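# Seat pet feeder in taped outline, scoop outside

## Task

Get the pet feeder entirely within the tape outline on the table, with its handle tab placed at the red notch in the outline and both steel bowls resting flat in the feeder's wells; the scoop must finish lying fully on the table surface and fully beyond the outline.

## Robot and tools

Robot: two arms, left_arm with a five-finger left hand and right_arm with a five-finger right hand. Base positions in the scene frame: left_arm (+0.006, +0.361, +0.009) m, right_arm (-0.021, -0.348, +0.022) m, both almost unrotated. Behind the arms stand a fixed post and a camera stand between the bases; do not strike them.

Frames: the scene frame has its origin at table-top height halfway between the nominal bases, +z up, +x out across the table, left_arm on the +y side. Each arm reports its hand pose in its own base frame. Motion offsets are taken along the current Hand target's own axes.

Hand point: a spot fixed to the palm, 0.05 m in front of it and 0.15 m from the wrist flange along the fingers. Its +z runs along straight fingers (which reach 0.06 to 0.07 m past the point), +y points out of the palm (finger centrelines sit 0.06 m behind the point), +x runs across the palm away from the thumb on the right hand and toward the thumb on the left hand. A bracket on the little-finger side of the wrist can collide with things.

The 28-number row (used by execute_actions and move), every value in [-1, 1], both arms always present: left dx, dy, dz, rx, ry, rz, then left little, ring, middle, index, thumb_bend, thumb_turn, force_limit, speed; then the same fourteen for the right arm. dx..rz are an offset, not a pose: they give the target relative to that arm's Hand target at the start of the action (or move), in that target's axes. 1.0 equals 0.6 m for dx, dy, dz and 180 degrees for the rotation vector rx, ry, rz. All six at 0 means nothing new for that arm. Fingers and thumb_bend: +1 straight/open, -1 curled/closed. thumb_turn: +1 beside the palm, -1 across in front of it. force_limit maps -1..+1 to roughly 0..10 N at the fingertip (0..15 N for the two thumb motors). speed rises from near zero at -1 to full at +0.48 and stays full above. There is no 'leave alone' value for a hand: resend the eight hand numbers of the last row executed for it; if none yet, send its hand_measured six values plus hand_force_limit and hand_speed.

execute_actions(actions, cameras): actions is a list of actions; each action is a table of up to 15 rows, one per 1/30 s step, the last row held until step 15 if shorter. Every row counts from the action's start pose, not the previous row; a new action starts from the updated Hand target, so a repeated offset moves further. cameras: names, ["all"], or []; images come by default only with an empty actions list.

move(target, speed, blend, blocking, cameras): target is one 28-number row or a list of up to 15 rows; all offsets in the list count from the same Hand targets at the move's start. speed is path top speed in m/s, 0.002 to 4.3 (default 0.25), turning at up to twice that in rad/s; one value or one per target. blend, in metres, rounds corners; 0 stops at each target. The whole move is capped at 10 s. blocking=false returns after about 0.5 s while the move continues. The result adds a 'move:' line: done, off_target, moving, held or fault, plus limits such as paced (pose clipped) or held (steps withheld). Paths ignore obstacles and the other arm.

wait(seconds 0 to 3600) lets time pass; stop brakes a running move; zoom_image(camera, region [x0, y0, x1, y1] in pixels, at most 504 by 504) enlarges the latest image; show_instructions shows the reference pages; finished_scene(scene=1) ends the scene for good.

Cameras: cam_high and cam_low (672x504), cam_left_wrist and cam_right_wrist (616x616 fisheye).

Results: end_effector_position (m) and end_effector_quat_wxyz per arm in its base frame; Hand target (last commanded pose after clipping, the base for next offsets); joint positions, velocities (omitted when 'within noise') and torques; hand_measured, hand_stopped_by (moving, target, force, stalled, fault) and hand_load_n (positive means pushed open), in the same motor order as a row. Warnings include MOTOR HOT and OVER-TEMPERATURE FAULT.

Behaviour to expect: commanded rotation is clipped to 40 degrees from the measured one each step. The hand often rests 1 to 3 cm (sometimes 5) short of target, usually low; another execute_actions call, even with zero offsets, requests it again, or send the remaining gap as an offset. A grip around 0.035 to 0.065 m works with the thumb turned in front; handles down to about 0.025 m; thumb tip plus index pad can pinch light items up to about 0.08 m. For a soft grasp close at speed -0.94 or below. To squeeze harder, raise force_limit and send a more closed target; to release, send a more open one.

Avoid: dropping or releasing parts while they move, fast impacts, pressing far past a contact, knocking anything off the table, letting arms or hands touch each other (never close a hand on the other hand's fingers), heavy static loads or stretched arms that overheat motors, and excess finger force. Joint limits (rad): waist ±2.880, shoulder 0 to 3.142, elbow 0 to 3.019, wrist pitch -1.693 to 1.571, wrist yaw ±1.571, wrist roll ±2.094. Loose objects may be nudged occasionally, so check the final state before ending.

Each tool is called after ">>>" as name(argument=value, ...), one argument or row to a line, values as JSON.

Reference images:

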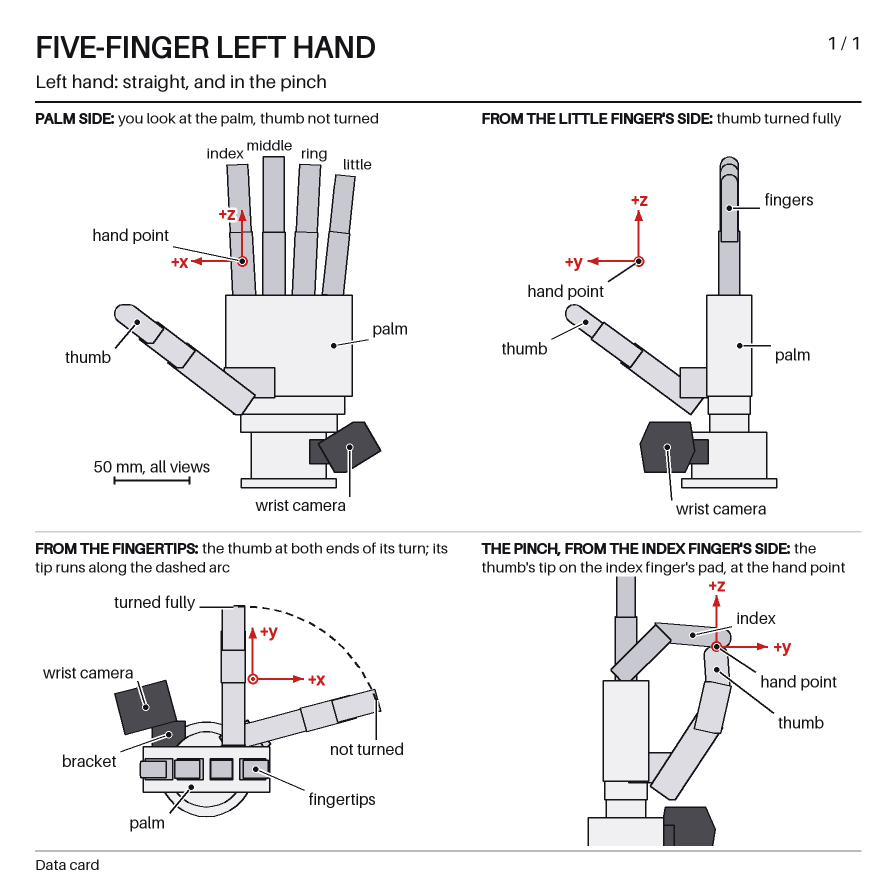

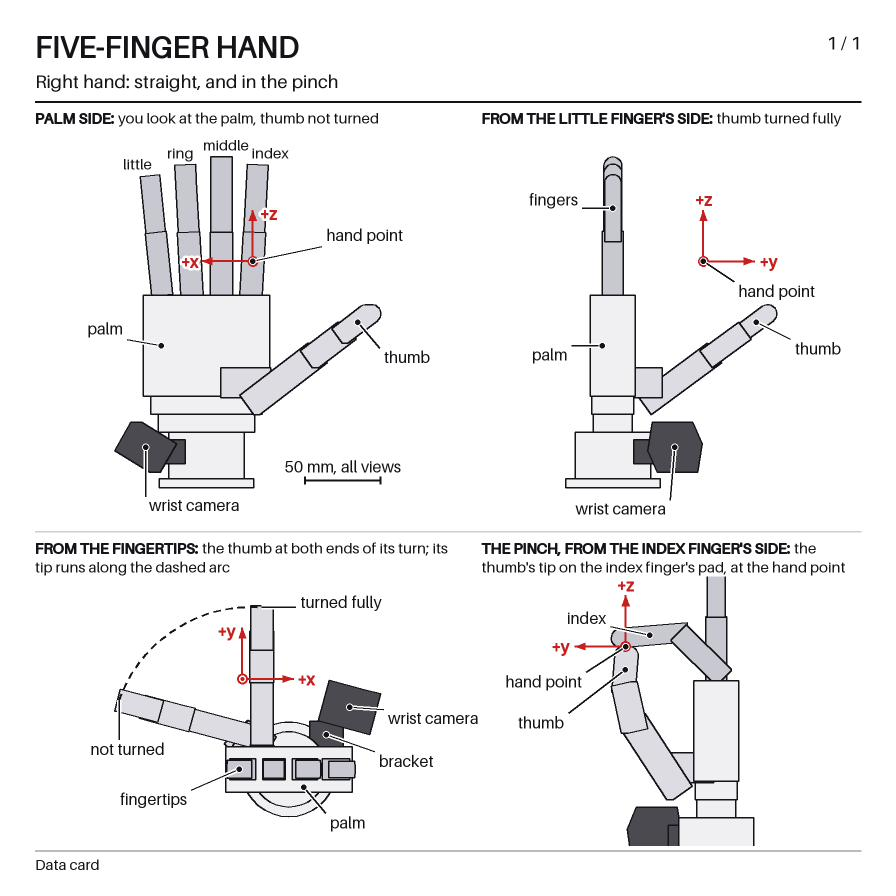

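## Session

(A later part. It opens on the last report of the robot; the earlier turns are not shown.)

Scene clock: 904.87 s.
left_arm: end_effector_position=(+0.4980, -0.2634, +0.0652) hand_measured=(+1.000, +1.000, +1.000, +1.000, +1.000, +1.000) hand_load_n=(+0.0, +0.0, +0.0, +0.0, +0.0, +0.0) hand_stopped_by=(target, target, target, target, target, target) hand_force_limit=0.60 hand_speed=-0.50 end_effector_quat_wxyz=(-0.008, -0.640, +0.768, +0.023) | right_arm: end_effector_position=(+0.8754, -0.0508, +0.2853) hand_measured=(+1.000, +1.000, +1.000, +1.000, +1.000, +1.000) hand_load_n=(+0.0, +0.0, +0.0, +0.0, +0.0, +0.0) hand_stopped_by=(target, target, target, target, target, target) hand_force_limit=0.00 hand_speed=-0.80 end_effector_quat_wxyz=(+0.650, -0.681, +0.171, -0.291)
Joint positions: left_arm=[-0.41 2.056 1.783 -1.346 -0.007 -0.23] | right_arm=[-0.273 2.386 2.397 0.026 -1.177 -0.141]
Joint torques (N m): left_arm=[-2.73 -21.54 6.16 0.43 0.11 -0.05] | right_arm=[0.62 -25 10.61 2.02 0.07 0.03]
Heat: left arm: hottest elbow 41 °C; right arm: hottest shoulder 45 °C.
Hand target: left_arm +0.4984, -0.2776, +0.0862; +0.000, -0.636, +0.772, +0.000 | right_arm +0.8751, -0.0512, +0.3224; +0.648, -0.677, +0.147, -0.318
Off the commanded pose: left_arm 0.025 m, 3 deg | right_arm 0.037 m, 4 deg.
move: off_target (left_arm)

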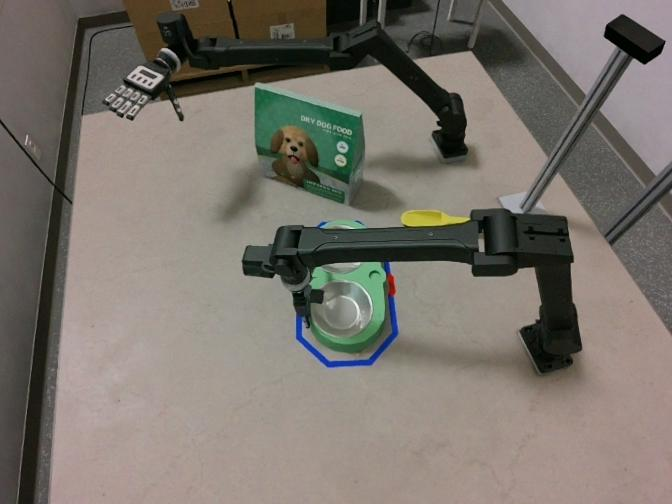

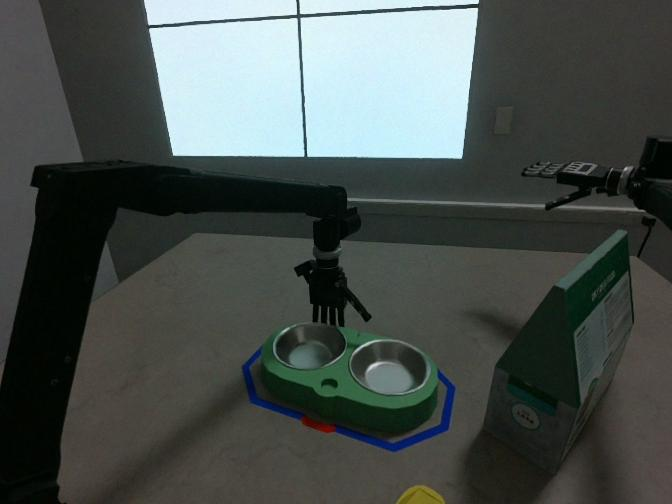

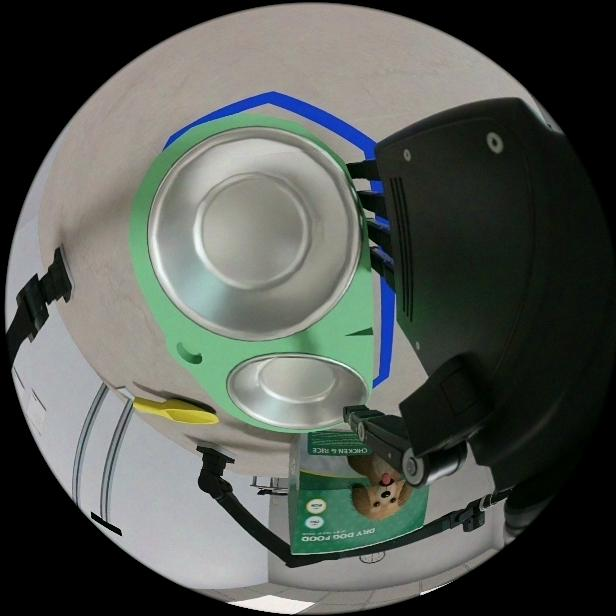

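>>> move(
  target=[
    [0,-0.06,0,0,0,0,1,1,1,1,1,1,0.6,-0.5,0,0,0,0,0,0,1,1,1,1,1,1,0,-0.8],
    [-0.15,-0.15,-0.2,0,0,0,1,1,1,1,1,1,0.6,-0.5,0,0,0,0,0,0,1,1,1,1,1,1,0,-0.8],
    [-0.45,-0.1,-0.25,0,0,0,1,1,1,1,1,1,0.6,-0.5,0,0,0,0,0,0,1,1,1,1,1,1,0,-0.8],
  ],
  speed=[0.1,0.25,0.3],
  blend=[0.01,0.03,0],
  cameras=["cam_high","cam_low","cam_left_wrist"],
)

>>> zoom_image(
  camera="cam_high",
  region=[280, 205, 450, 375],
)

>>> zoom_image(
  camera="cam_low",
  region=[230, 300, 470, 460],
)

>>> zoom_image(
  camera="cam_left_wrist",
  region=[180, 230, 400, 450],
)

Scene clock: 913.90 s.
left_arm: end_effector_position=(+0.6100, -0.0211, +0.2112) hand_measured=(+1.000, +1.000, +1.000, +1.000, +1.000, +1.000) hand_load_n=(+0.0, +0.0, +0.0, +0.0, +0.0, +0.5) hand_stopped_by=(target, target, target, target, target, target) hand_force_limit=0.60 hand_speed=-0.50 end_effector_quat_wxyz=(+0.023, -0.645, +0.764, -0.019) | right_arm: end_effector_position=(+0.8754, -0.0508, +0.2853) hand_measured=(+1.000, +1.000, +1.000, +1.000, +1.000, +1.000) hand_load_n=(+0.0, -0.5, +0.0, +0.0, +0.0, +0.0) hand_stopped_by=(target, target, target, target, target, target) hand_force_limit=0.00 hand_speed=-0.80 end_effector_quat_wxyz=(+0.650, -0.681, +0.171, -0.291)
Joint positions: left_arm=[-0.001 2.14 2.324 -1.696 -0.001 0.168] | right_arm=[-0.273 2.386 2.397 0.026 -1.177 -0.141]
Joint torques (N m): left_arm=[-1.2 -22.95 6.94 -0.16 0.01 0.12] | right_arm=[0.67 -25.05 10.59 2.02 0.07 0.03]
Heat: left arm: hottest elbow 40 °C; right arm: hottest shoulder 45 °C.
Hand target: left_arm +0.6089, -0.0240, +0.2361; +0.000, -0.636, +0.772, +0.000 | right_arm +0.8751, -0.0512, +0.3224; +0.648, -0.677, +0.147, -0.318
Off the commanded pose: left_arm 0.025 m, 4 deg | right_arm 0.037 m, 4 deg.
joint sent to its limit (left arm) — joint 4 (wrist pitch), lower limit. The joint targets are off in position and orientation.
move: off_target (left_arm)

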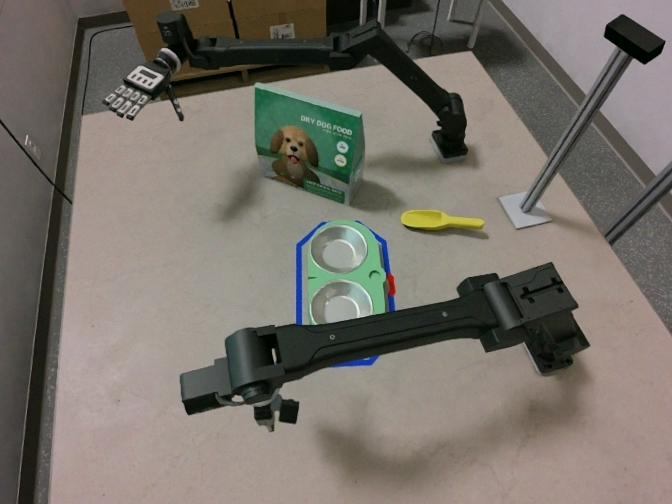

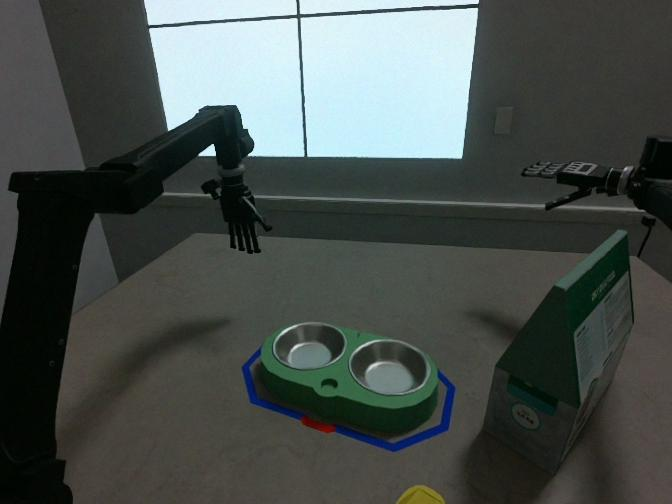

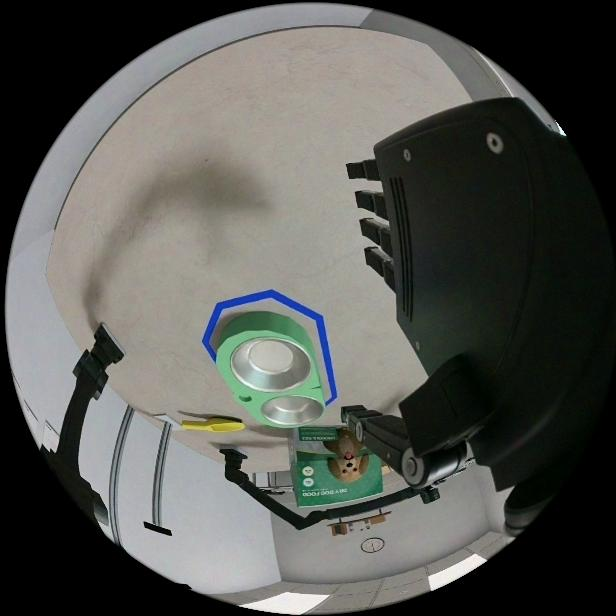

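Scaled by 2.965.

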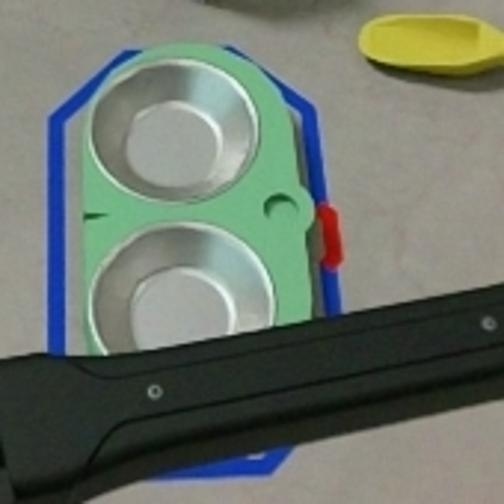

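Scaled by 2.100.

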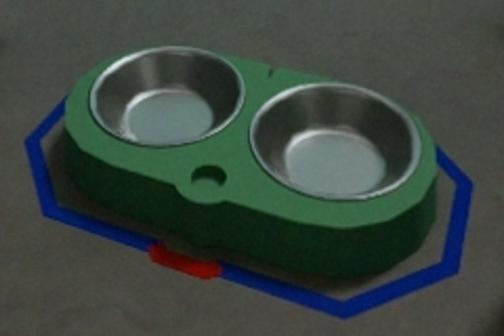

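Scaled by 2.291 from the camera's image (finer frame: 880x880).

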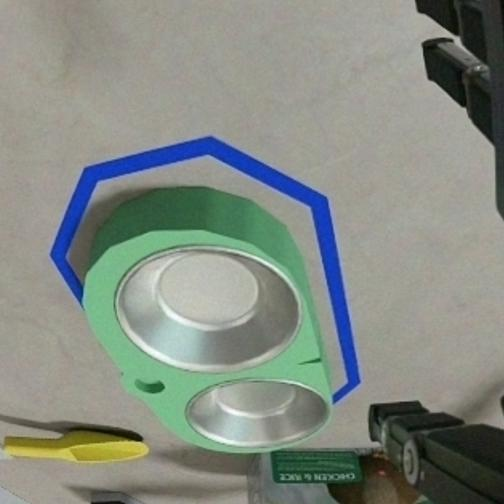

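>>> finished_scene(
)

The scene is finished: the task was done.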